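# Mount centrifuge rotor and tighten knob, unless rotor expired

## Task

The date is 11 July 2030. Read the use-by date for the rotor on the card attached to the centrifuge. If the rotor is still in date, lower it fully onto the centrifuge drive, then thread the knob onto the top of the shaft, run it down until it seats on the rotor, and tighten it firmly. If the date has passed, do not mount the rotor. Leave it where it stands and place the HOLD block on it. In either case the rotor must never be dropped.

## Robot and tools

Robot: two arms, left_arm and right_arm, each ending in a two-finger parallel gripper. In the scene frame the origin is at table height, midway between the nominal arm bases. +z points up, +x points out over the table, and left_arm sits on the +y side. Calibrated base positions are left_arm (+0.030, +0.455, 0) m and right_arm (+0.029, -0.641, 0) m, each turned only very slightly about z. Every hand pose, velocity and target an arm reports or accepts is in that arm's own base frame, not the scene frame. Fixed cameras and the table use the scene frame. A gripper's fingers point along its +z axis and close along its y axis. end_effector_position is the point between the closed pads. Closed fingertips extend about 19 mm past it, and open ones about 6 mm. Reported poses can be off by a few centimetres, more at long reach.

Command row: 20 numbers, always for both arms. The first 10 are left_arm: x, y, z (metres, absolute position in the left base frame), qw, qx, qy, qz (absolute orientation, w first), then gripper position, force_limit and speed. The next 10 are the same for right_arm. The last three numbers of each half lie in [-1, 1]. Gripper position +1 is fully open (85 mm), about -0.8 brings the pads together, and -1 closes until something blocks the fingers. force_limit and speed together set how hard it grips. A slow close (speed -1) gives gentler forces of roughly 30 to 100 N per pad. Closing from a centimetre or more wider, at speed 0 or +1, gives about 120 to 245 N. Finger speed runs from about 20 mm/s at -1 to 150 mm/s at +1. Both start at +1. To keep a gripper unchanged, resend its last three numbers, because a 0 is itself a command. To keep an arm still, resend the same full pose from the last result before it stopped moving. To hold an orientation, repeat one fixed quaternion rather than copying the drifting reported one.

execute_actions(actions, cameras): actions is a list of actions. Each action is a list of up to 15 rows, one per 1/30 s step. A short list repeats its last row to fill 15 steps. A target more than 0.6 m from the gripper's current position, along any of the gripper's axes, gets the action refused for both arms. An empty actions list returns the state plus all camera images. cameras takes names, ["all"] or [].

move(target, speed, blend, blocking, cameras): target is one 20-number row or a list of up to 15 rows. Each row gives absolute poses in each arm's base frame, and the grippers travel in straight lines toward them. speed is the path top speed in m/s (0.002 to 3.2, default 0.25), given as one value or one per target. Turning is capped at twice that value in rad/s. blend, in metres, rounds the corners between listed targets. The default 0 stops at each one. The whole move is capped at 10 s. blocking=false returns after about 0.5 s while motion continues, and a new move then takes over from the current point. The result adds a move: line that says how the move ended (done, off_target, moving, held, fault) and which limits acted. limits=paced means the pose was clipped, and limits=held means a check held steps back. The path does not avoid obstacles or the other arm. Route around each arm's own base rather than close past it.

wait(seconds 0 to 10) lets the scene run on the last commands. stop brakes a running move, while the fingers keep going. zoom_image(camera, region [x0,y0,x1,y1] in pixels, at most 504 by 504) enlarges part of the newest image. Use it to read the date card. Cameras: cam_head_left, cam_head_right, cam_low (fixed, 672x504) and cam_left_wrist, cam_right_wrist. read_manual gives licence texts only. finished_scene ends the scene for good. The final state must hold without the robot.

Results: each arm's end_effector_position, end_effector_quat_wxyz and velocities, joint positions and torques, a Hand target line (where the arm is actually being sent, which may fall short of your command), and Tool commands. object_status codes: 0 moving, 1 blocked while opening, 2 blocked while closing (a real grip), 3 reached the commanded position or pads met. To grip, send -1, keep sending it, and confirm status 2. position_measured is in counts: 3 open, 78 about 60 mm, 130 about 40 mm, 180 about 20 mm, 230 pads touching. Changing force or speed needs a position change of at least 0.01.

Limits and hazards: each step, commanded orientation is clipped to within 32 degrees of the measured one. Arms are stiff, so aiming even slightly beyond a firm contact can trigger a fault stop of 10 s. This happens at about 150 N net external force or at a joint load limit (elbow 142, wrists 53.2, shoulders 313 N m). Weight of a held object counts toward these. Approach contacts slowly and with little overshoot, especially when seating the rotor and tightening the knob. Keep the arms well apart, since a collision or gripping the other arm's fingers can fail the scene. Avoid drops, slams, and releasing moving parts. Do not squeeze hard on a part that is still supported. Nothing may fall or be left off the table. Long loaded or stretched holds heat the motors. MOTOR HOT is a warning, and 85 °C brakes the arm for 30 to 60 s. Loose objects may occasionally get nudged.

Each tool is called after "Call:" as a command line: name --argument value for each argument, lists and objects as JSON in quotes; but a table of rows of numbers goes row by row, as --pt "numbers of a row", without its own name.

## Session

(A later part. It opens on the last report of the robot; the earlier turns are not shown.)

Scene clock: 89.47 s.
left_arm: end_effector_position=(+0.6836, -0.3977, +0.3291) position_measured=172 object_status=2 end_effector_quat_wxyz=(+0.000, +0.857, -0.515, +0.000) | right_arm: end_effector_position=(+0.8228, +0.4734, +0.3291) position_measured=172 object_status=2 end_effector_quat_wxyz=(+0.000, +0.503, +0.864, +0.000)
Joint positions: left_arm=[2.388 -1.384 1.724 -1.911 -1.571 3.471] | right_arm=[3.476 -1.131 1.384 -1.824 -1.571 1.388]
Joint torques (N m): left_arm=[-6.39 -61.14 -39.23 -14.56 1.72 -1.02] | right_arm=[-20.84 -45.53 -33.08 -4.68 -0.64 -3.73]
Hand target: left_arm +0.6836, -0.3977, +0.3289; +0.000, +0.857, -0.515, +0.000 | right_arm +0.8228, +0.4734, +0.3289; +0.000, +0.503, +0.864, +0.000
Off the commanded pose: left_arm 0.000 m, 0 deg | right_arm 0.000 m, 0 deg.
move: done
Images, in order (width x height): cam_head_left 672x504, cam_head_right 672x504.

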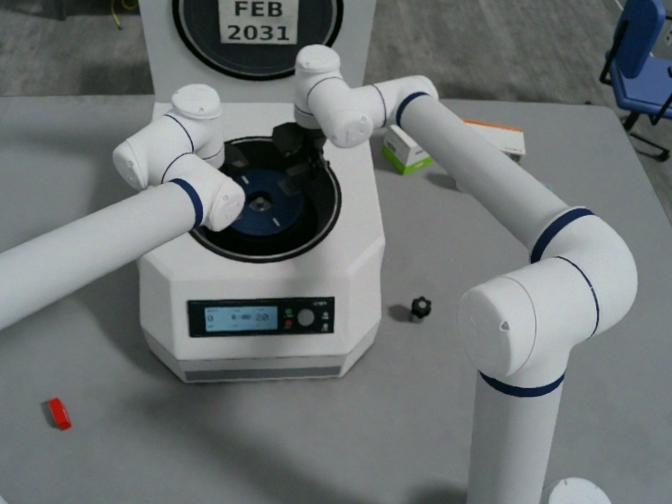

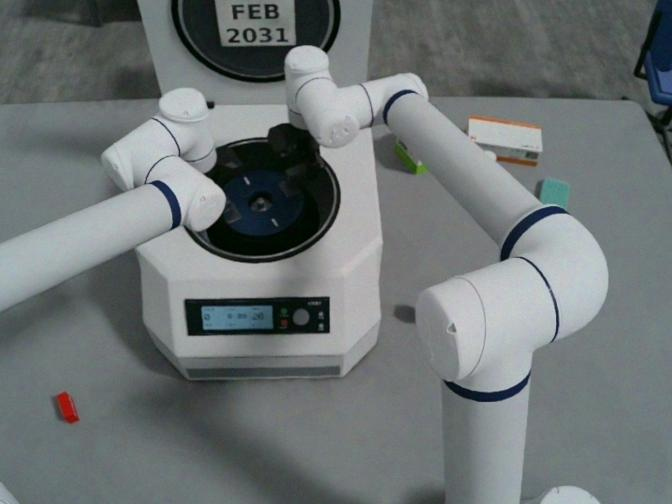

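Call:
move --pt "0.6836 -0.3977 0.3297 0 0.8569 -0.5154 0 -1 0 -0.6 0.8228 0.4734 0.3297 0 0.5030 0.8643 0 -1 0 -0.6" --pt "0.6836 -0.3977 0.3297 0 0.8569 -0.5154 0 0.3 0 -0.8 0.8228 0.4734 0.3297 0 0.5030 0.8643 0 0.3 0 -0.8" --speed 0.01 --cameras '["cam_left_wrist","cam_right_wrist"]'

Scene clock: 92.90 s.
left_arm: end_effector_position=(+0.6836, -0.3977, +0.3297) position_measured=91 object_status=0 end_effector_quat_wxyz=(+0.000, +0.857, -0.515, +0.000) | right_arm: end_effector_position=(+0.8228, +0.4734, +0.3297) position_measured=91 object_status=0 end_effector_quat_wxyz=(+0.000, +0.503, +0.864, +0.000)
Joint positions: left_arm=[2.388 -1.384 1.723 -1.91 -1.571 3.471] | right_arm=[3.476 -1.132 1.383 -1.823 -1.571 1.388]
Joint torques (N m): left_arm=[-1.05 -117.68 -42.76 -3.83 -0.77 -0.77] | right_arm=[5.52 -68.09 -37.32 -3.56 -0.22 -3.19]
Hand target: left_arm +0.6836, -0.3977, +0.3297; +0.000, +0.857, -0.515, +0.000 | right_arm +0.8228, +0.4734, +0.3297; +0.000, +0.503, +0.864, +0.000
Off the commanded pose: left_arm 0.000 m, 0 deg | right_arm 0.000 m, 0 deg.
move: done
camera_calibration:
cam_left_wrist: T_world_to_cam=[[-0.881482, -0.471839, -0.0189179, 0.433158], [-0.44931, 0.82572, 0.341038, 0.539711], [-0.145294, 0.309119, -0.939859, 0.657724], [0, 0, 0, 1]] pos_world=[0.719881, -0.444584, 0.442301]
cam_right_wrist: T_world_to_cam=[[0.875636, 0.482971, 0.00125462, -0.939636], [0.455294, -0.826317, 0.331523, -0.0712966], [0.161153, -0.289722, -0.943446, 0.441942], [0, 0, 0, 1]] pos_world=[0.784019, 0.522943, 0.441764]
Images, in order (width x height): cam_left_wrist 672x504, cam_right_wrist 672x504.

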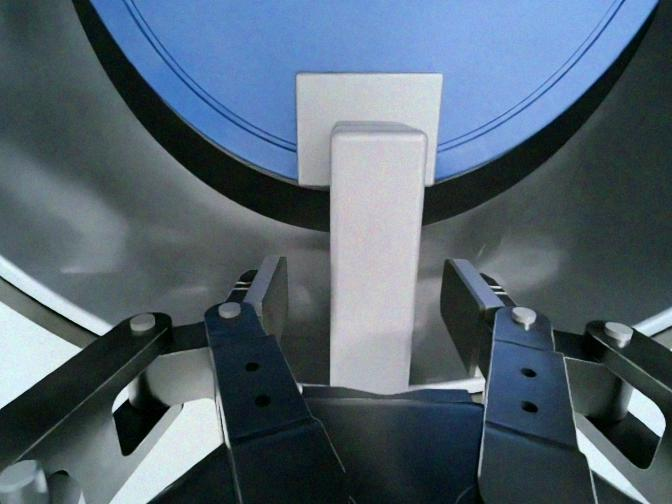

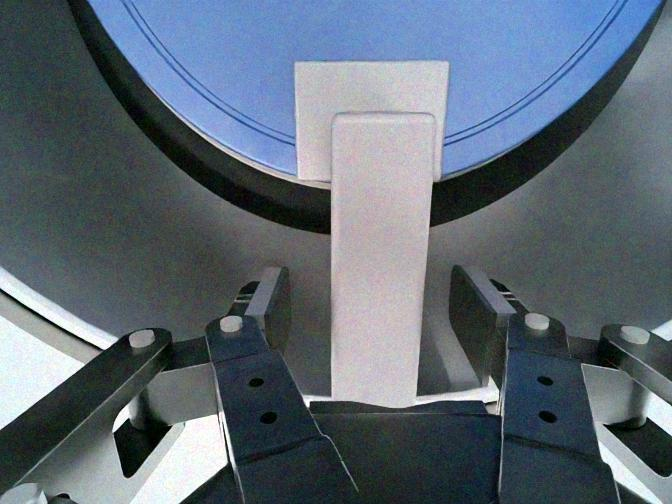

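Call:
move --pt "0.6836 -0.3977 0.45 0 0.8569 -0.5154 0 0.3 0 -0.8 0.8228 0.4734 0.45 0 0.5030 0.8643 0 0.3 0 -0.8" --pt "0.7168 -0.4582 0.55 0 0.8569 -0.5154 0 0.3 0 -0.8 0.70 0.25 0.42 0 0.64 0.77 0 0.3 0 -0.8" --pt "0.7168 -0.4582 0.55 0 0.8569 -0.5154 0 0.3 0 -0.8 0.594 0.150 0.22 0 0.7071 0.7071 0 0.3 0 -0.8" --speed '[0.2,0.35,0.35]' --blend '[0.04,0.05,0]' --cameras '["cam_head_left","cam_left_wrist","cam_right_wrist"]'

Call:
zoom_image --camera "cam_left_wrist" --region '[250, 0, 450, 200]'

Call:
zoom_image --camera "cam_right_wrist" --region '[230, 180, 490, 400]'

Scene clock: 95.93 s.
left_arm: end_effector_position=(+0.7168, -0.4582, +0.5500) position_measured=91 object_status=3 end_effector_quat_wxyz=(+0.000, +0.857, -0.515, +0.000) | right_arm: end_effector_position=(+0.5941, +0.1501, +0.2201) position_measured=91 object_status=3 end_effector_quat_wxyz=(+0.000, +0.707, +0.707, +0.000)
Joint positions: left_arm=[2.363 -1.334 1.27 -1.506 -1.571 3.446] | right_arm=[3.095 -1.589 2.163 -2.145 -1.571 1.524]
Joint torques (N m): left_arm=[-15.53 -96.39 -63.82 -1.58 -1.58 -1.89] | right_arm=[-14.15 -38.92 -31.21 -4.15 1.99 -3.26]
Hand target: left_arm +0.7168, -0.4582, +0.5500; +0.000, +0.857, -0.515, +0.000 | right_arm +0.5940, +0.1500, +0.2200; +0.000, +0.707, +0.707, +0.000
Off the commanded pose: left_arm 0.000 m, 0 deg | right_arm 0.000 m, 0 deg.
move: done
camera_calibration:
cam_left_wrist: T_world_to_cam=[[-0.881476, -0.471851, -0.0188795, 0.438008], [-0.449291, 0.825681, 0.341157, 0.52934], [-0.145387, 0.309204, -0.939817, 0.888386], [0, 0, 0, 1]] pos_world=[0.753081, -0.505084, 0.662601]
cam_right_wrist: T_world_to_cam=[[0.999921, -0.0125361, 0.00125476, -0.582527], [-0.0122432, -0.943383, 0.331478, 0.0973883], [-0.00297172, -0.331467, -0.943462, 0.385512], [0, 0, 0, 1]] pos_world=[0.584819, 0.212356, 0.332164]
Images, in order (width x height): cam_head_left 672x504, cam_left_wrist 672x504, cam_right_wrist 672x504.

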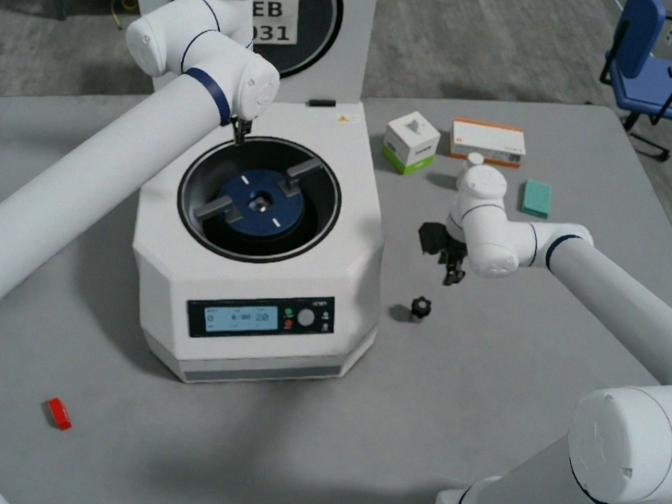

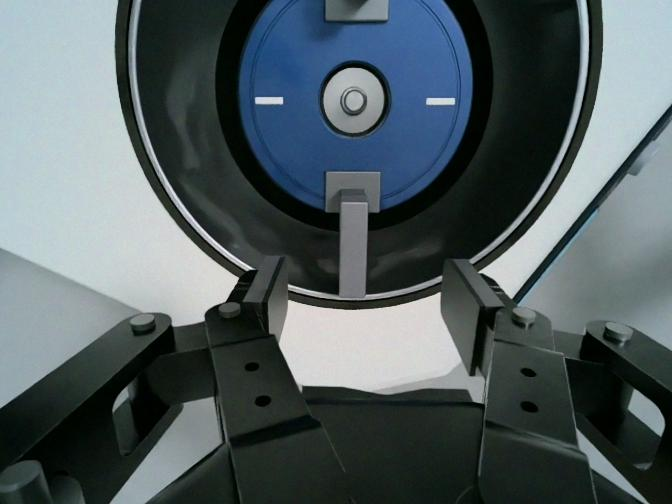

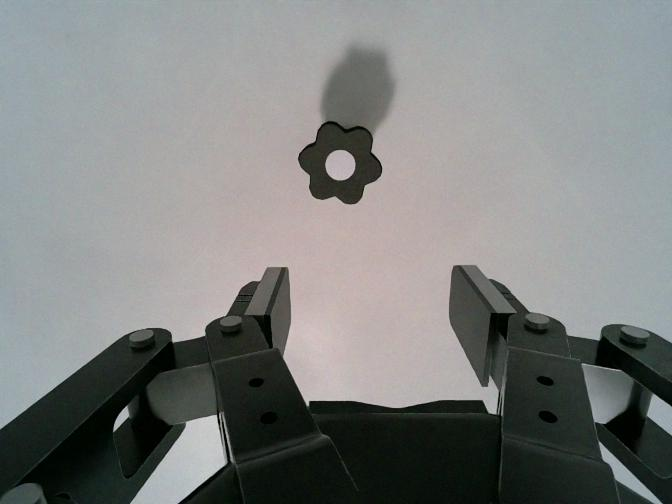

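Scaled by 2.520.

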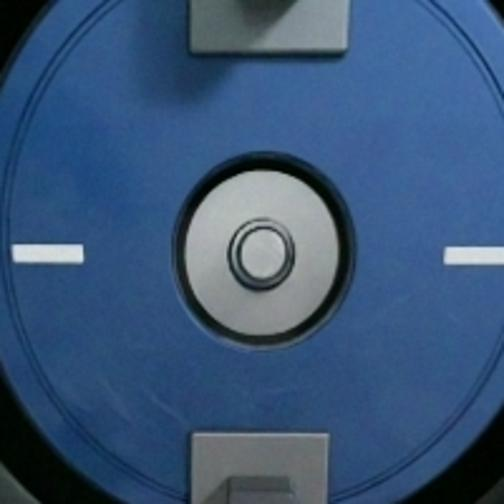

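Scaled by 1.938.

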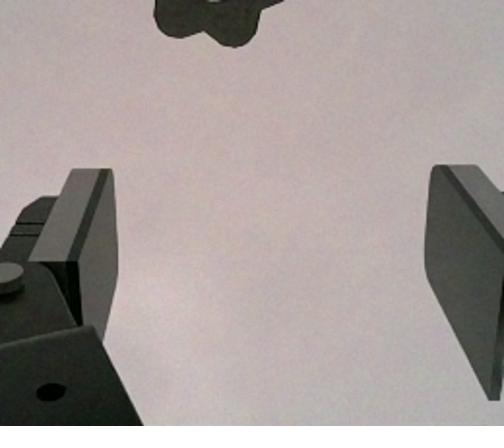

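Call:
move --target '[0.42,-0.20,0.50,0,0.8569,-0.5154,0,0.3,0,-0.8,0.586,0.1035,0.315,0,0.7071,0.7071,0,1,0,-0.8]' --speed 0.35 --cameras '["cam_right_wrist"]'

Call:
zoom_image --camera "cam_right_wrist" --region '[280, 40, 420, 180]'

Call:
move --pt "0.42 -0.20 0.50 0 0.8569 -0.5154 0 0.3 0 -0.8 0.588 0.175 0.315 0 0 1 0 1 0 -0.8" --pt "0.42 -0.20 0.50 0 0.8569 -0.5154 0 0.3 0 -0.8 0.5909 0.248 0.315 0 -0.7071 0.7071 0 1 0 -0.8" --speed 0.8 --blend 0.05 --cameras '["cam_right_wrist"]'

Call:
zoom_image --camera "cam_right_wrist" --region '[280, 40, 420, 180]'

Scene clock: 98.53 s.
left_arm: end_effector_position=(+0.4201, -0.2001, +0.5000) position_measured=91 object_status=3 end_effector_quat_wxyz=(+0.000, +0.857, -0.515, +0.000) | right_arm: end_effector_position=(+0.5860, +0.1035, +0.3150) position_measured=3 object_status=3 end_effector_quat_wxyz=(+0.000, +0.707, +0.707, +0.000)
Joint positions: left_arm=[2.306 -2.004 1.958 -1.524 -1.571 3.389] | right_arm=[3.014 -1.703 2.079 -1.947 -1.571 1.443]
Joint torques (N m): left_arm=[-14.82 -44.24 -45.44 -1.59 1.57 -1.95] | right_arm=[-14.61 -37.15 -51.66 -1.21 1.59 -3.3]
Hand target: left_arm +0.4200, -0.2000, +0.5000; +0.000, +0.857, -0.515, +0.000 | right_arm +0.5860, +0.1035, +0.3150; +0.000, +0.707, +0.707, +0.000
Off the commanded pose: left_arm 0.000 m, 0 deg | right_arm 0.000 m, 0 deg.
move: done
camera_calibration:
cam_right_wrist: T_world_to_cam=[[0.999919, -0.0126641, 0.00119507, -0.575184], [-0.0123439, -0.94335, 0.33157, 0.0218847], [-0.00307165, -0.331558, -0.94343, 0.459635], [0, 0, 0, 1]] pos_world=[0.576819, 0.165756, 0.427064]
Images, in order (width x height): cam_right_wrist 672x504.

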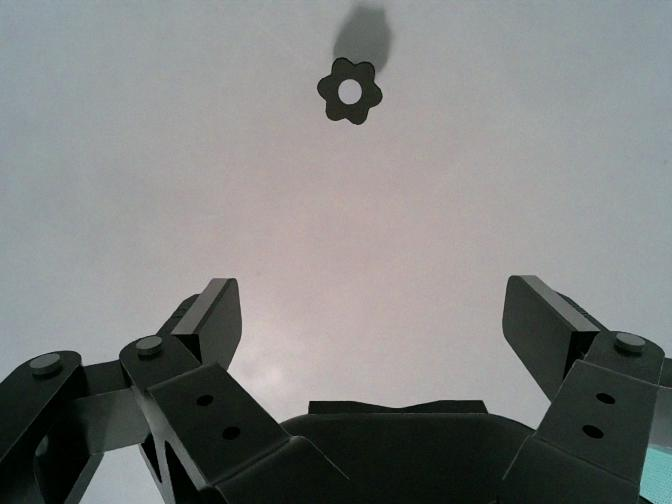

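Scaled by 3.600.

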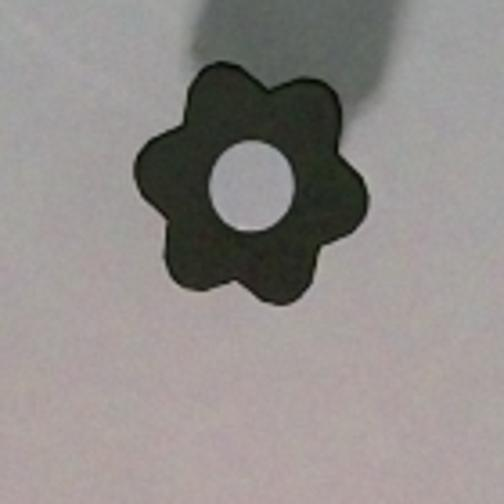

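Scene clock: 101.37 s.
left_arm: end_effector_position=(+0.4200, -0.2000, +0.5000) position_measured=91 object_status=3 end_effector_quat_wxyz=(+0.000, +0.857, -0.515, +0.000) | right_arm: end_effector_position=(+0.5909, +0.2480, +0.3150) position_measured=3 object_status=3 end_effector_quat_wxyz=(+0.000, +0.707, -0.707, +0.000)
Joint positions: left_arm=[2.306 -2.004 1.958 -1.524 -1.571 3.389] | right_arm=[3.258 -1.622 2.007 -1.956 -1.571 -1.454]
Joint torques (N m): left_arm=[-14.79 -45.61 -45.3 -1.43 1.56 -1.94] | right_arm=[13.13 -18.97 -51.28 -0.95 2.67 -3.31]
Hand target: left_arm +0.4200, -0.2000, +0.5000; +0.000, +0.857, -0.515, +0.000 | right_arm +0.5909, +0.2480, +0.3150; +0.000, +0.707, -0.707, +0.000
Off the commanded pose: left_arm 0.000 m, 0 deg | right_arm 0.000 m, 0 deg.
move: done
camera_calibration:
cam_right_wrist: T_world_to_cam=[[-0.999917, 0.0128522, 0.00125835, 0.597105], [0.0125426, 0.943378, 0.331483, -0.324318], [0.00307317, 0.331471, -0.94346, 0.339506], [0, 0, 0, 1]] pos_world=[0.60008, 0.185744, 0.427064]
Images, in order (width x height): cam_right_wrist 672x504.

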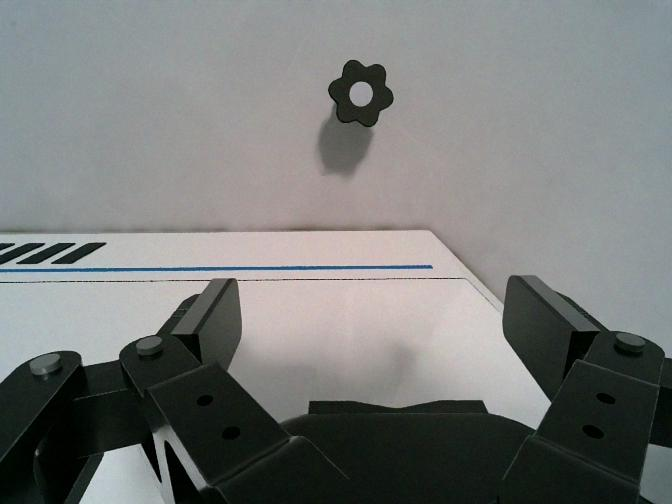

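Scaled by 3.600.

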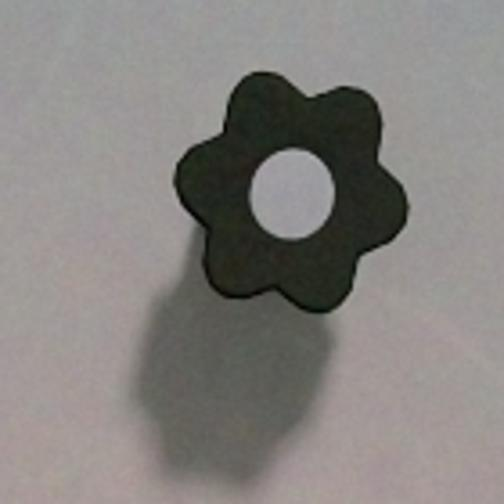

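Call:
move --pt "0.42 -0.20 0.50 0 0.8569 -0.5154 0 0.3 0 -0.8 0.5838 0.1766 0.13 0 -0.8116 0.5842 0 1 -1 -0.8" --pt "0.42 -0.20 0.50 0 0.8569 -0.5154 0 0.3 0 -0.8 0.5838 0.1766 0.085 0 -0.8116 0.5842 0 1 -1 -0.8" --speed '[0.4,0.1]' --cameras '["cam_right_wrist","cam_head_right"]'

Call:
zoom_image --camera "cam_right_wrist" --region '[200, 150, 540, 400]'

Call:
zoom_image --camera "cam_head_right" --region '[380, 240, 500, 340]'

Scene clock: 104.63 s.
left_arm: end_effector_position=(+0.4200, -0.2000, +0.5000) position_measured=91 object_status=3 end_effector_quat_wxyz=(+0.000, +0.857, -0.515, +0.000) | right_arm: end_effector_position=(+0.5838, +0.1766, +0.0851) position_measured=3 object_status=3 end_effector_quat_wxyz=(+0.000, +0.812, -0.584, +0.000)
Joint positions: left_arm=[2.306 -2.004 1.958 -1.524 -1.571 3.389] | right_arm=[3.14 -1.41 2.283 -2.443 -1.571 -1.895]
Joint torques (N m): left_arm=[-14.91 -46.47 -45.61 -1.57 1.67 -1.71] | right_arm=[-1.25 -21.61 -23.34 -3.83 2.14 -1.19]
Hand target: left_arm +0.4200, -0.2000, +0.5000; +0.000, +0.857, -0.515, +0.000 | right_arm +0.5838, +0.1766, +0.0850; +0.000, +0.812, -0.584, +0.000
Off the commanded pose: left_arm 0.000 m, 0 deg | right_arm 0.000 m, 0 deg.
move: done
camera_calibration:
cam_right_wrist: T_world_to_cam=[[-0.952228, -0.305385, 0.00119693, 0.619571], [-0.287742, 0.898513, 0.331481, 0.0026269], [-0.102305, 0.315301, -0.943461, 0.210689], [0, 0, 0, 1]] pos_world=[0.612283, 0.120417, 0.197164]
Images, in order (width x height): cam_head_right 672x504, cam_right_wrist 672x504.

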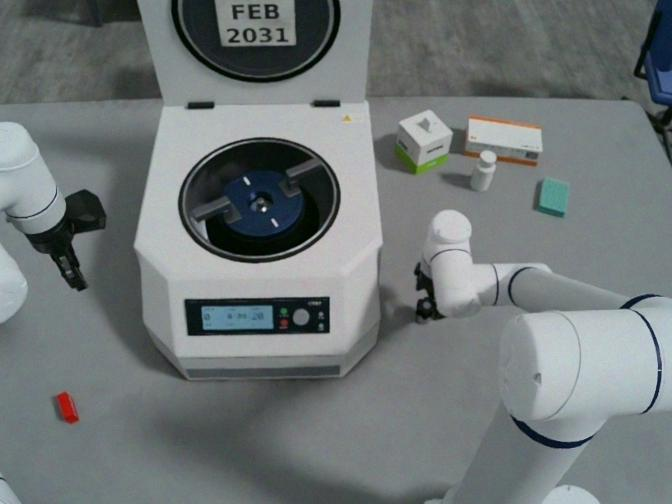

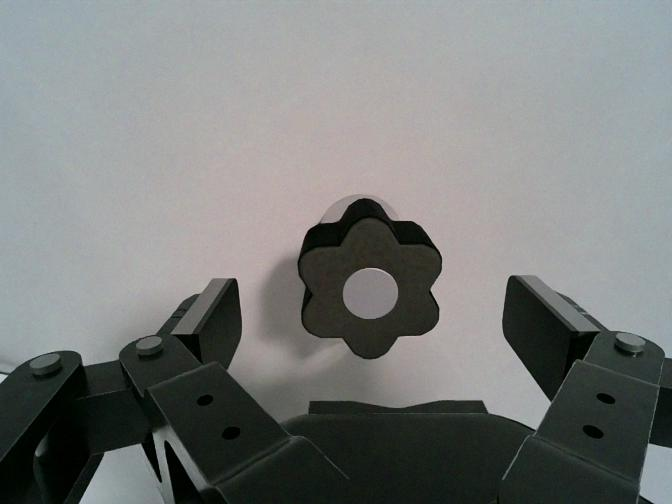

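Scaled by 1.482.

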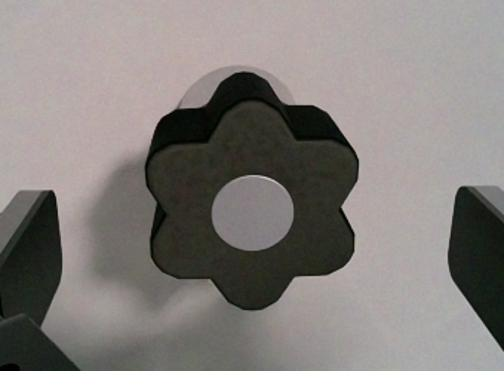

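Scaled by 4.200.

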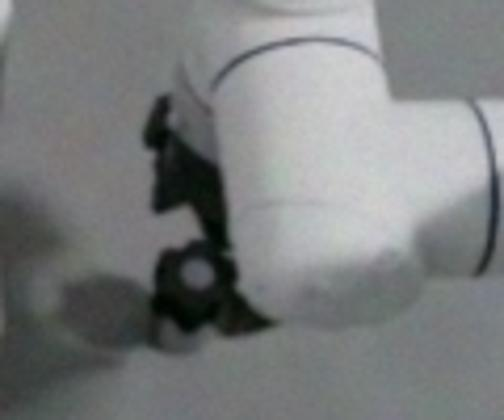

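Call:
move --pt "0.42 -0.20 0.50 0 0.8569 -0.5154 0 0.3 0 -0.8 0.5838 0.1766 0.050 0 -0.8116 0.5842 0 1 -1 -0.8" --pt "0.42 -0.20 0.50 0 0.8569 -0.5154 0 0.3 0 -0.8 0.5838 0.1766 0.050 0 -0.8116 0.5842 0 -1 -1 -0.8" --speed 0.08 --cameras '["cam_right_wrist"]'

Call:
zoom_image --camera "cam_right_wrist" --region '[200, 150, 540, 400]'

Scene clock: 107.33 s.
left_arm: end_effector_position=(+0.4200, -0.2000, +0.5000) position_measured=91 object_status=3 end_effector_quat_wxyz=(+0.000, +0.857, -0.515, +0.000) | right_arm: end_effector_position=(+0.5838, +0.1766, +0.0500) position_measured=109 object_status=2 end_effector_quat_wxyz=(+0.000, +0.812, -0.584, +0.000)
Joint positions: left_arm=[2.306 -2.004 1.958 -1.524 -1.571 3.389] | right_arm=[3.14 -1.35 2.303 -2.524 -1.571 -1.895]
Joint torques (N m): left_arm=[-14.47 -45.58 -45.87 -1.55 1.52 -1.89] | right_arm=[2.72 -26.97 -20.02 -1.55 1.19 2.4]
Hand target: left_arm +0.4200, -0.2000, +0.5000; +0.000, +0.857, -0.515, +0.000 | right_arm +0.5838, +0.1766, +0.0500; +0.000, +0.812, -0.584, +0.000
Off the commanded pose: left_arm 0.000 m, 0 deg | right_arm 0.000 m, 0 deg.
move: done
camera_calibration:
cam_right_wrist: T_world_to_cam=[[-0.952228, -0.305385, 0.00119693, 0.619643], [-0.287742, 0.898513, 0.331481, 0.014172], [-0.102305, 0.315301, -0.943461, 0.177542], [0, 0, 0, 1]] pos_world=[0.612283, 0.120517, 0.162064]
Images, in order (width x height): cam_right_wrist 672x504.

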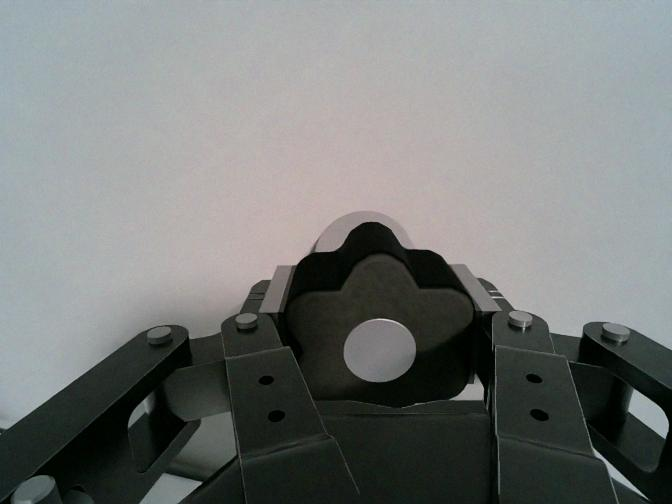

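Scaled by 1.482.

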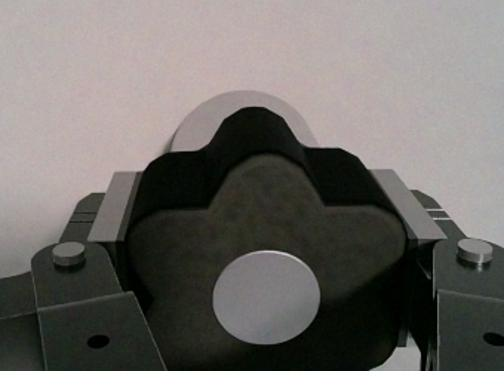

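Call:
move --target '[0.42,-0.20,0.50,0,0.8569,-0.5154,0,0.3,0,-0.8,0.5838,0.1766,0.20,0,-0.8116,0.5842,0,-1,-1,-0.8]' --speed 0.2 --cameras '["cam_right_wrist","cam_head_left","cam_head_right","cam_low"]'

Call:
zoom_image --camera "cam_head_right" --region '[360, 200, 500, 340]'

Call:
zoom_image --camera "cam_low" --region '[440, 140, 580, 280]'

Scene clock: 108.83 s.
left_arm: end_effector_position=(+0.4200, -0.2000, +0.5000) position_measured=91 object_status=3 end_effector_quat_wxyz=(+0.000, +0.857, -0.515, +0.000) | right_arm: end_effector_position=(+0.5838, +0.1766, +0.1999) position_measured=109 object_status=2 end_effector_quat_wxyz=(+0.000, +0.812, -0.584, +0.000)
Joint positions: left_arm=[2.306 -2.004 1.958 -1.524 -1.571 3.389] | right_arm=[3.14 -1.571 2.188 -2.188 -1.571 -1.895]
Joint torques (N m): left_arm=[-15.09 -45.37 -46.03 -1.64 1.53 -1.68] | right_arm=[-13.46 -43.2 -48.96 -1.84 0.7 -3.41]
Hand target: left_arm +0.4200, -0.2000, +0.5000; +0.000, +0.857, -0.515, +0.000 | right_arm +0.5838, +0.1766, +0.2000; +0.000, +0.812, -0.584, +0.000
Off the commanded pose: left_arm 0.000 m, 0 deg | right_arm 0.000 m, 0 deg.
move: done
camera_calibration:
cam_right_wrist: T_world_to_cam=[[-0.952218, -0.305415, 0.00128691, 0.619433], [-0.287739, 0.898504, 0.331508, -0.0355263], [-0.102404, 0.315298, -0.943451, 0.319025], [0, 0, 0, 1]] pos_world=[0.612283, 0.120517, 0.311964]
Images, in order (width x height): cam_head_left 672x504, cam_head_right 672x504, cam_low 672x504, cam_right_wrist 672x504.

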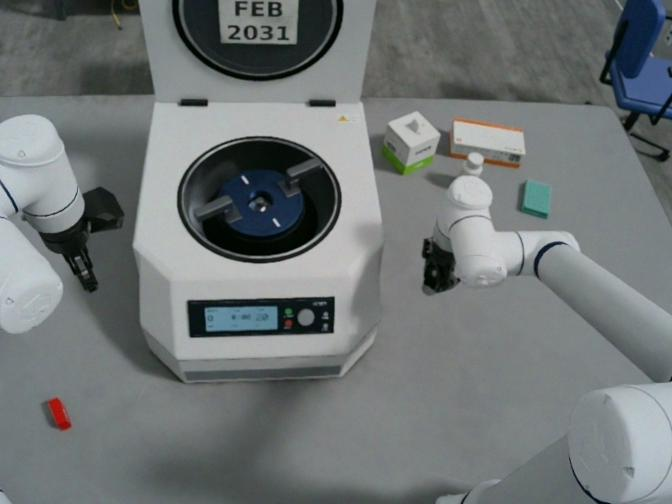

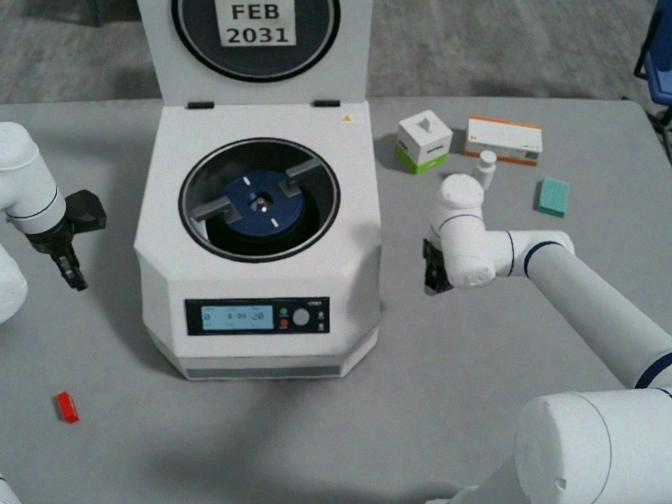

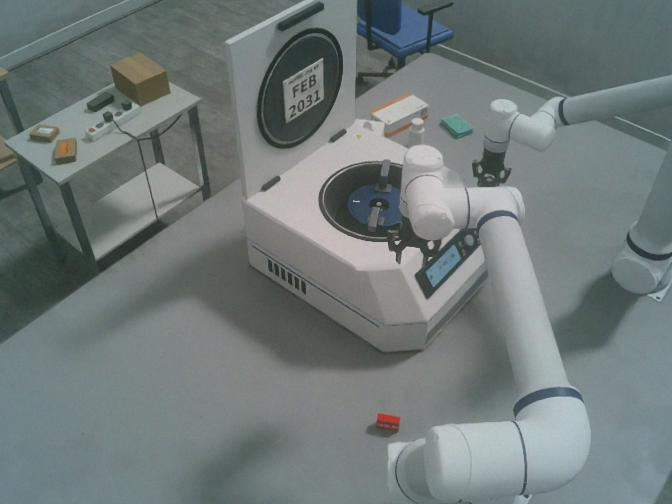

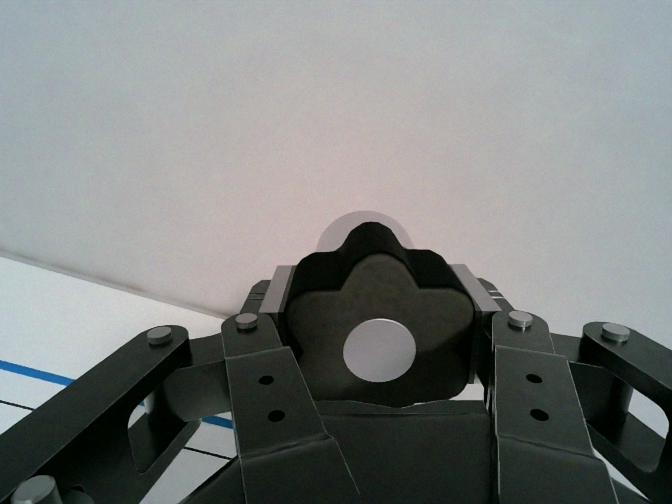

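Scaled by 3.600.

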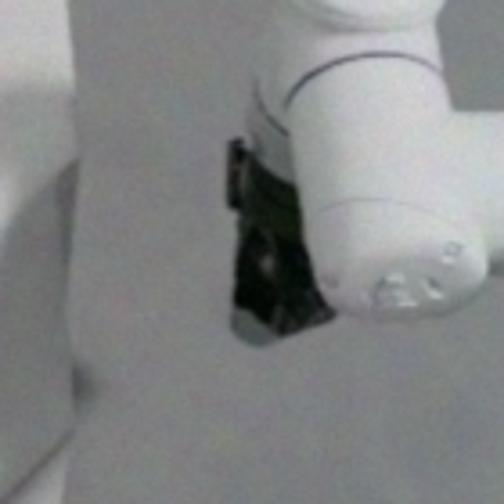

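Scaled by 3.600.

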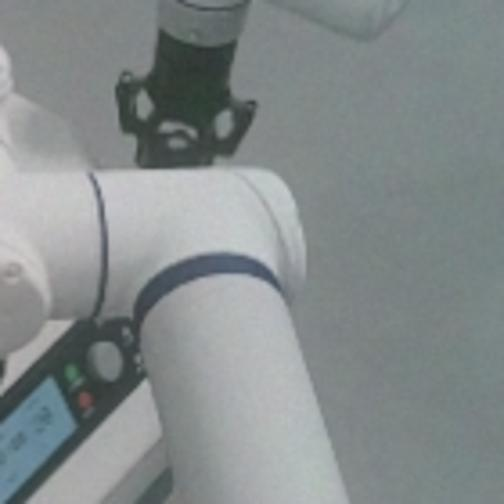

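Call:
move --pt "0.40 -0.15 0.50 0 0.8569 -0.5154 0 0.3 0 -0.8 0.60 0.22 0.45 0 -0.8116 0.5842 0 -1 -1 -0.8" --pt "0.40 -0.15 0.50 0 0.8569 -0.5154 0 0.3 0 -0.8 0.7194 0.6546 0.55 0 -0.8616 0.5075 0 -1 -1 -0.8" --speed 0.4 --blend 0.05 --cameras '["cam_right_wrist","cam_low"]'

Call:
zoom_image --camera "cam_right_wrist" --region '[280, 30, 420, 170]'

Call:
zoom_image --camera "cam_low" --region '[310, 60, 450, 260]'

Scene clock: 111.67 s.
left_arm: end_effector_position=(+0.4000, -0.1500, +0.5000) position_measured=91 object_status=3 end_effector_quat_wxyz=(+0.000, +0.857, -0.515, +0.000) | right_arm: end_effector_position=(+0.7194, +0.6545, +0.5500) position_measured=109 object_status=2 end_effector_quat_wxyz=(+0.000, +0.862, -0.508, +0.000)
Joint positions: left_arm=[2.354 -2.078 1.995 -1.488 -1.571 3.437] | right_arm=[3.696 -1.11 0.963 -1.424 -1.571 -1.522]
Joint torques (N m): left_arm=[15.15 -35.23 -45.53 -1.54 -1.2 3.3] | right_arm=[9.67 -54.15 -54.32 -0.88 -2.35 3.19]
Hand target: left_arm +0.4000, -0.1500, +0.5000; +0.000, +0.857, -0.515, +0.000 | right_arm +0.7194, +0.6546, +0.5500; +0.000, +0.862, -0.508, +0.000
Off the commanded pose: left_arm 0.000 m, 0 deg | right_arm 0.000 m, 0 deg.
move: done
camera_calibration:
cam_right_wrist: T_world_to_cam=[[-0.880666, -0.473737, 0.00125322, 0.952805], [-0.446585, 0.831068, 0.331493, -0.383527], [-0.158082, 0.291374, -0.943457, 0.568253], [0, 0, 0, 1]] pos_world=[0.757655, 0.604541, 0.662064]
Images, in order (width x height): cam_low 672x504, cam_right_wrist 672x504.

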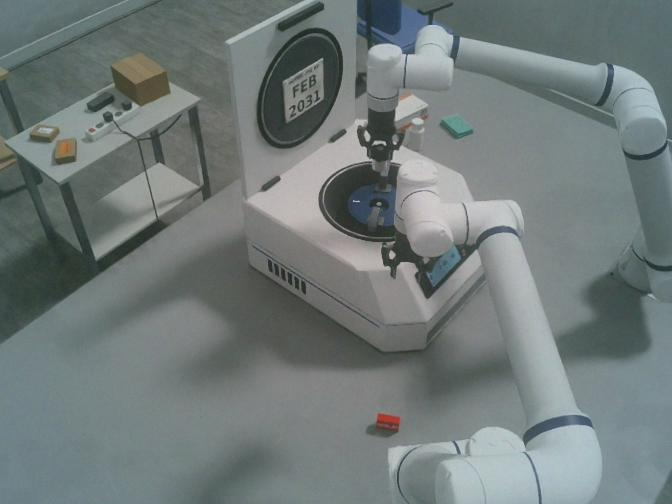

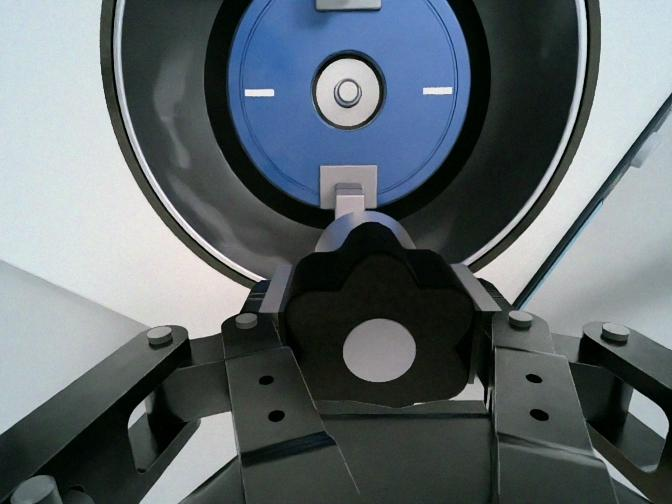

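Scaled by 3.600.

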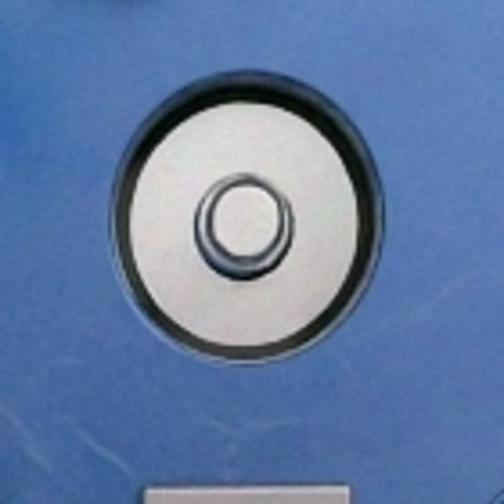

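Scaled by 2.520.

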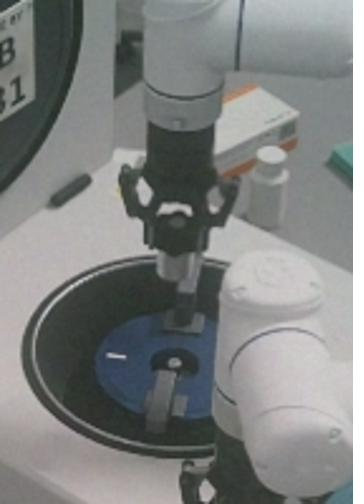

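Call:
move --pt "0.40 -0.15 0.50 0 0.8569 -0.5154 0 0.3 0 -0.8 0.7582 0.5918 0.42 0 -0.9397 -0.3420 0 -1 -1 -0.8" --pt "0.40 -0.15 0.50 0 0.8569 -0.5154 0 0.3 0 -0.8 0.7582 0.5918 0.40 0 -0.5 -0.8660 0 -1 -1 -0.8" --pt "0.40 -0.15 0.50 0 0.8569 -0.5154 0 0.3 0 -0.8 0.7582 0.5918 0.37 0 -0.1650 -0.9863 0 -1 -1 -0.8" --speed 1.0 --blend 0.02 --cameras '["cam_right_wrist","cam_low","cam_head_left"]'

Call:
zoom_image --camera "cam_low" --region '[310, 60, 450, 260]'

Call:
zoom_image --camera "cam_head_left" --region '[200, 130, 320, 250]'

Scene clock: 115.20 s.
left_arm: end_effector_position=(+0.4000, -0.1500, +0.5000) position_measured=91 object_status=3 end_effector_quat_wxyz=(+0.000, +0.857, -0.515, +0.000) | right_arm: end_effector_position=(+0.7582, +0.5918, +0.3699) position_measured=109 object_status=2 end_effector_quat_wxyz=(+0.000, +0.165, +0.986, +0.000)
Joint positions: left_arm=[2.354 -2.078 1.995 -1.488 -1.571 3.437] | right_arm=[3.619 -1.125 1.301 -1.747 -1.571 -5.474]
Joint torques (N m): left_arm=[14.54 -35.64 -45.33 -1.53 -0.96 3.22] | right_arm=[-16.21 -67.09 -40.99 -4.22 2.34 -3.14]
Hand target: left_arm +0.4000, -0.1500, +0.5000; +0.000, +0.857, -0.515, +0.000 | right_arm +0.7582, +0.5918, +0.3700; +0.000, +0.165, +0.986, +0.000
Off the commanded pose: left_arm 0.000 m, 0 deg | right_arm 0.000 m, 0 deg.
move: done
camera_calibration:
cam_right_wrist: T_world_to_cam=[[0.337662, 0.941267, 0.00121286, -0.80364], [0.887939, -0.318958, 0.331407, -0.585618], [0.312329, -0.110826, -0.943487, 0.304098], [0, 0, 0, 1]] pos_world=[0.696373, 0.603354, 0.481965]
Images, in order (width x height): cam_head_left 672x504, cam_low 672x504, cam_right_wrist 672x504.

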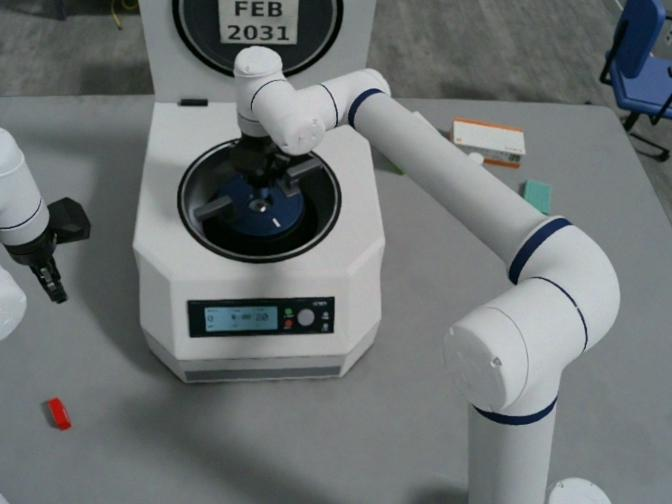

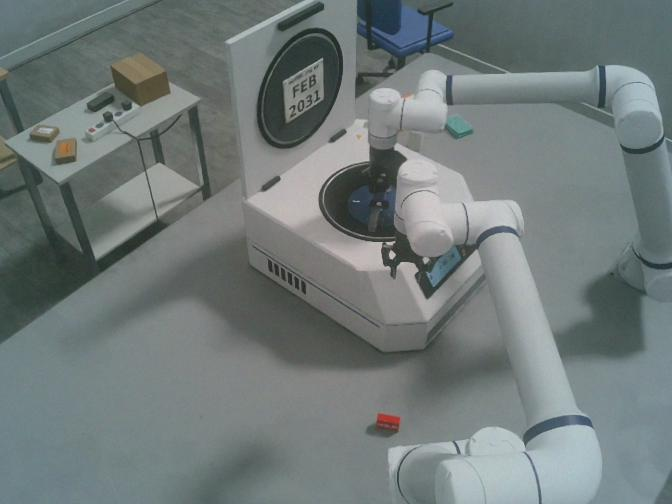

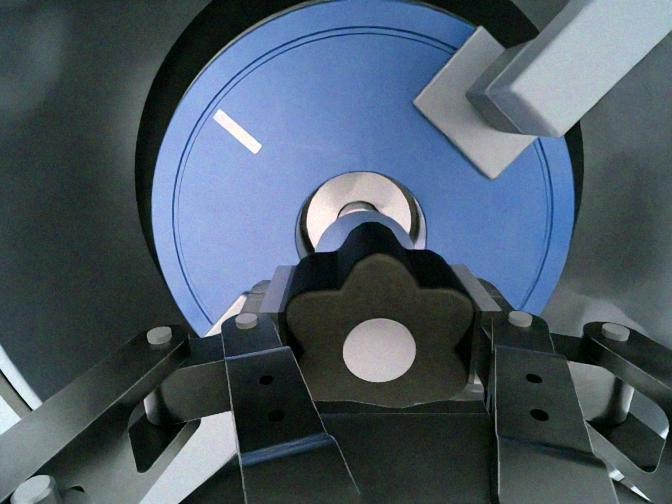

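Scaled by 2.520.

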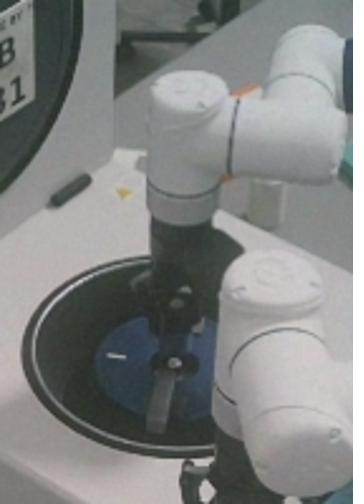

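Scaled by 4.200.

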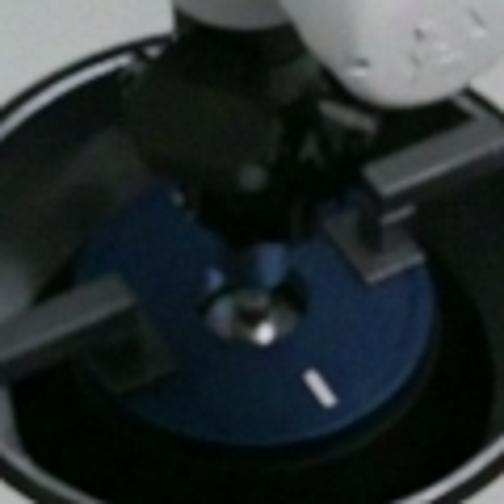

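Call:
zoom_image --camera "cam_right_wrist" --region '[280, 150, 440, 270]'

Scaled by 3.150.

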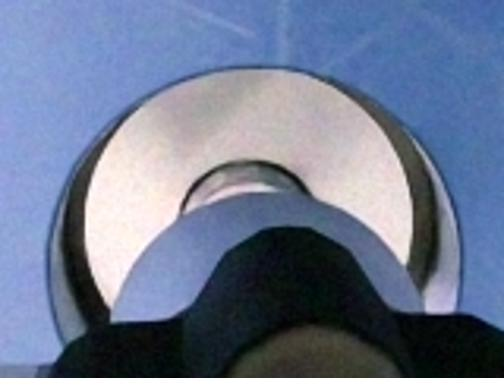

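Call:
move --target '[0.40,-0.15,0.50,0,0.8569,-0.5154,0,0.3,0,-0.8,0.7580,0.5912,0.348,0,-0.1650,-0.9863,0,-1,-1,-0.8]' --speed 0.03 --cameras '["cam_right_wrist"]'

Call:
zoom_image --camera "cam_right_wrist" --region '[280, 150, 440, 270]'

Scene clock: 117.20 s.
left_arm: end_effector_position=(+0.4000, -0.1500, +0.5000) position_measured=91 object_status=3 end_effector_quat_wxyz=(+0.000, +0.857, -0.515, +0.000) | right_arm: end_effector_position=(+0.7580, +0.5912, +0.3482) position_measured=109 object_status=2 end_effector_quat_wxyz=(+0.000, +0.165, +0.986, +0.000)
Joint positions: left_arm=[2.354 -2.078 1.995 -1.488 -1.571 3.437] | right_arm=[3.618 -1.119 1.331 -1.783 -1.571 -5.475]
Joint torques (N m): left_arm=[14.67 -35.79 -45.56 -1.61 -0.95 3.35] | right_arm=[-16.48 -58.19 -40.1 -4.48 2.07 -3.45]
Hand target: left_arm +0.4000, -0.1500, +0.5000; +0.000, +0.857, -0.515, +0.000 | right_arm +0.7580, +0.5912, +0.3480; +0.000, +0.165, +0.986, +0.000
Off the commanded pose: left_arm 0.000 m, 0 deg | right_arm 0.000 m, 0 deg.
move: done
camera_calibration:
cam_right_wrist: T_world_to_cam=[[0.337424, 0.941352, 0.00125984, -0.802888], [0.887987, -0.318739, 0.331489, -0.578611], [0.312449, -0.110733, -0.943458, 0.283372], [0, 0, 0, 1]] pos_world=[0.696173, 0.602753, 0.460164]
Images, in order (width x height): cam_right_wrist 672x504.

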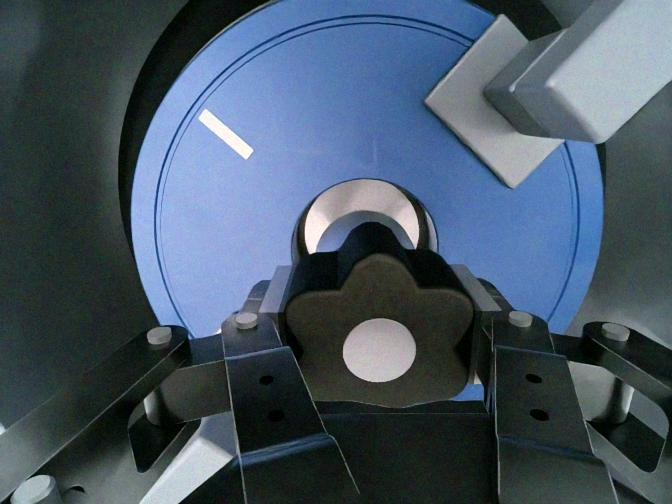

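Scaled by 3.150.

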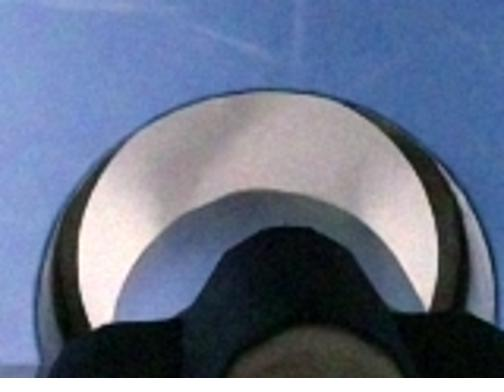

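Call:
move --target '[0.40,-0.15,0.50,0,0.8569,-0.5154,0,0.3,0,-0.8,0.7580,0.5912,0.344,0,-0.1650,-0.9863,0,-1,-1,-0.8]' --speed 0.015 --cameras '[]'

Call:
move --target '[0.40,-0.15,0.50,0,0.8569,-0.5154,0,0.3,0,-0.8,0.7580,0.5912,0.342,0,-0.1650,-0.9863,0,-1,-1,-0.8]' --speed 0.01 --cameras '[]'

Scene clock: 118.10 s.
left_arm: end_effector_position=(+0.4000, -0.1500, +0.5000) position_measured=91 object_status=3 end_effector_quat_wxyz=(+0.000, +0.857, -0.515, +0.000) | right_arm: end_effector_position=(+0.7580, +0.5912, +0.3441) position_measured=109 object_status=2 end_effector_quat_wxyz=(+0.000, +0.165, +0.986, +0.000)
Joint positions: left_arm=[2.354 -2.078 1.995 -1.488 -1.571 3.437] | right_arm=[3.618 -1.117 1.336 -1.79 -1.571 -5.475]
Joint torques (N m): left_arm=[14.54 -34.87 -45.33 -1.52 -1.15 3.39] | right_arm=[-16.47 -58.85 -41.39 -4.32 2.12 -3.05]
Hand target: left_arm +0.4000, -0.1500, +0.5000; +0.000, +0.857, -0.515, +0.000 | right_arm +0.7580, +0.5912, +0.3440; +0.000, +0.165, +0.986, +0.000
Off the commanded pose: left_arm 0.000 m, 0 deg | right_arm 0.000 m, 0 deg.
move: done
No camera images: "cameras" was empty.

Scene clock: 118.80 s.
left_arm: end_effector_position=(+0.4000, -0.1500, +0.5000) position_measured=91 object_status=3 end_effector_quat_wxyz=(+0.000, +0.857, -0.515, +0.000) | right_arm: end_effector_position=(+0.7580, +0.5912, +0.3421) position_measured=109 object_status=2 end_effector_quat_wxyz=(+0.000, +0.165, +0.986, +0.000)
Joint positions: left_arm=[2.354 -2.078 1.995 -1.488 -1.571 3.437] | right_arm=[3.618 -1.117 1.339 -1.793 -1.571 -5.475]
Joint torques (N m): left_arm=[14.74 -36.27 -45.01 -1.5 -1.27 3.35] | right_arm=[-15.01 -55.45 -39.89 -3.5 2.62 -3.23]
Hand target: left_arm +0.4000, -0.1500, +0.5000; +0.000, +0.857, -0.515, +0.000 | right_arm +0.7580, +0.5912, +0.3420; +0.000, +0.165, +0.986, +0.000
Off the commanded pose: left_arm 0.000 m, 0 deg | right_arm 0.000 m, 0 deg.
move: done
No camera images: "cameras" was empty.

Call:
move --target '[0.40,-0.15,0.50,0,0.8569,-0.5154,0,0.3,0,-0.8,0.7580,0.5912,0.3408,0,-0.1650,-0.9863,0,-1,-1,-0.8]' --speed 0.01 --cameras '["cam_right_wrist"]'

Call:
zoom_image --camera "cam_right_wrist" --region '[260, 180, 500, 420]'

Scene clock: 119.60 s.
left_arm: end_effector_position=(+0.4000, -0.1500, +0.5000) position_measured=91 object_status=3 end_effector_quat_wxyz=(+0.000, +0.857, -0.515, +0.000) | right_arm: end_effector_position=(+0.7580, +0.5912, +0.3408) position_measured=109 object_status=2 end_effector_quat_wxyz=(+0.000, +0.165, +0.986, +0.000)
Joint positions: left_arm=[2.354 -2.078 1.995 -1.488 -1.571 3.437] | right_arm=[3.618 -1.116 1.34 -1.795 -1.571 -5.475]
Joint torques (N m): left_arm=[14.23 -35.36 -45.55 -1.56 -1.12 3.38] | right_arm=[-15.35 -58.4 -41.39 -3.57 2.36 -3.43]
Hand target: left_arm +0.4000, -0.1500, +0.5000; +0.000, +0.857, -0.515, +0.000 | right_arm +0.7580, +0.5912, +0.3408; +0.000, +0.165, +0.986, +0.000
Off the commanded pose: left_arm 0.000 m, 0 deg | right_arm 0.000 m, 0 deg.
move: done
camera_calibration:
cam_right_wrist: T_world_to_cam=[[0.337424, 0.941352, 0.00125984, -0.802845], [0.887987, -0.318739, 0.331489, -0.576102], [0.312449, -0.110733, -0.943458, 0.276516], [0, 0, 0, 1]] pos_world=[0.696073, 0.602753, 0.452864]
Images, in order (width x height): cam_right_wrist 672x504.

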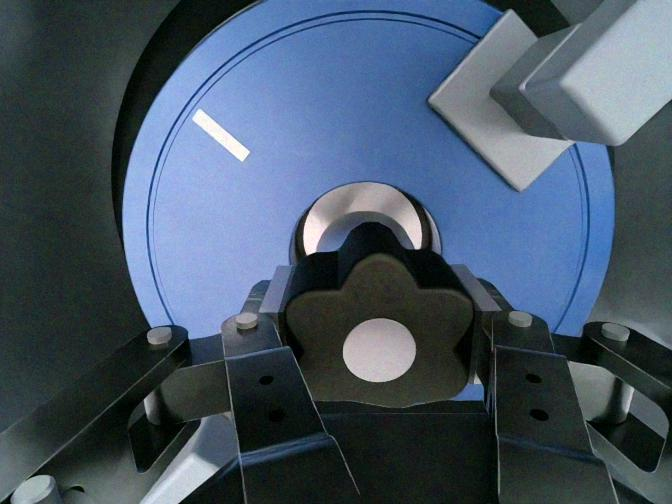

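Scaled by 2.100.

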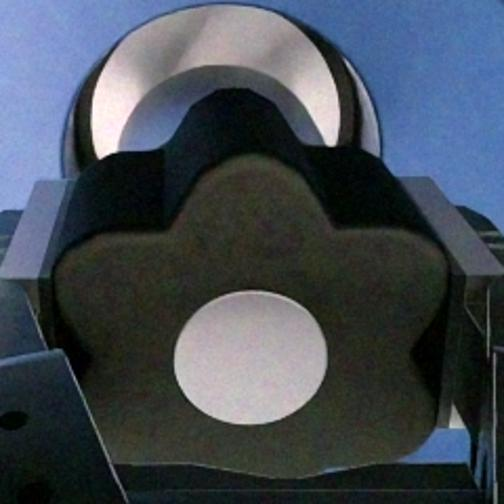

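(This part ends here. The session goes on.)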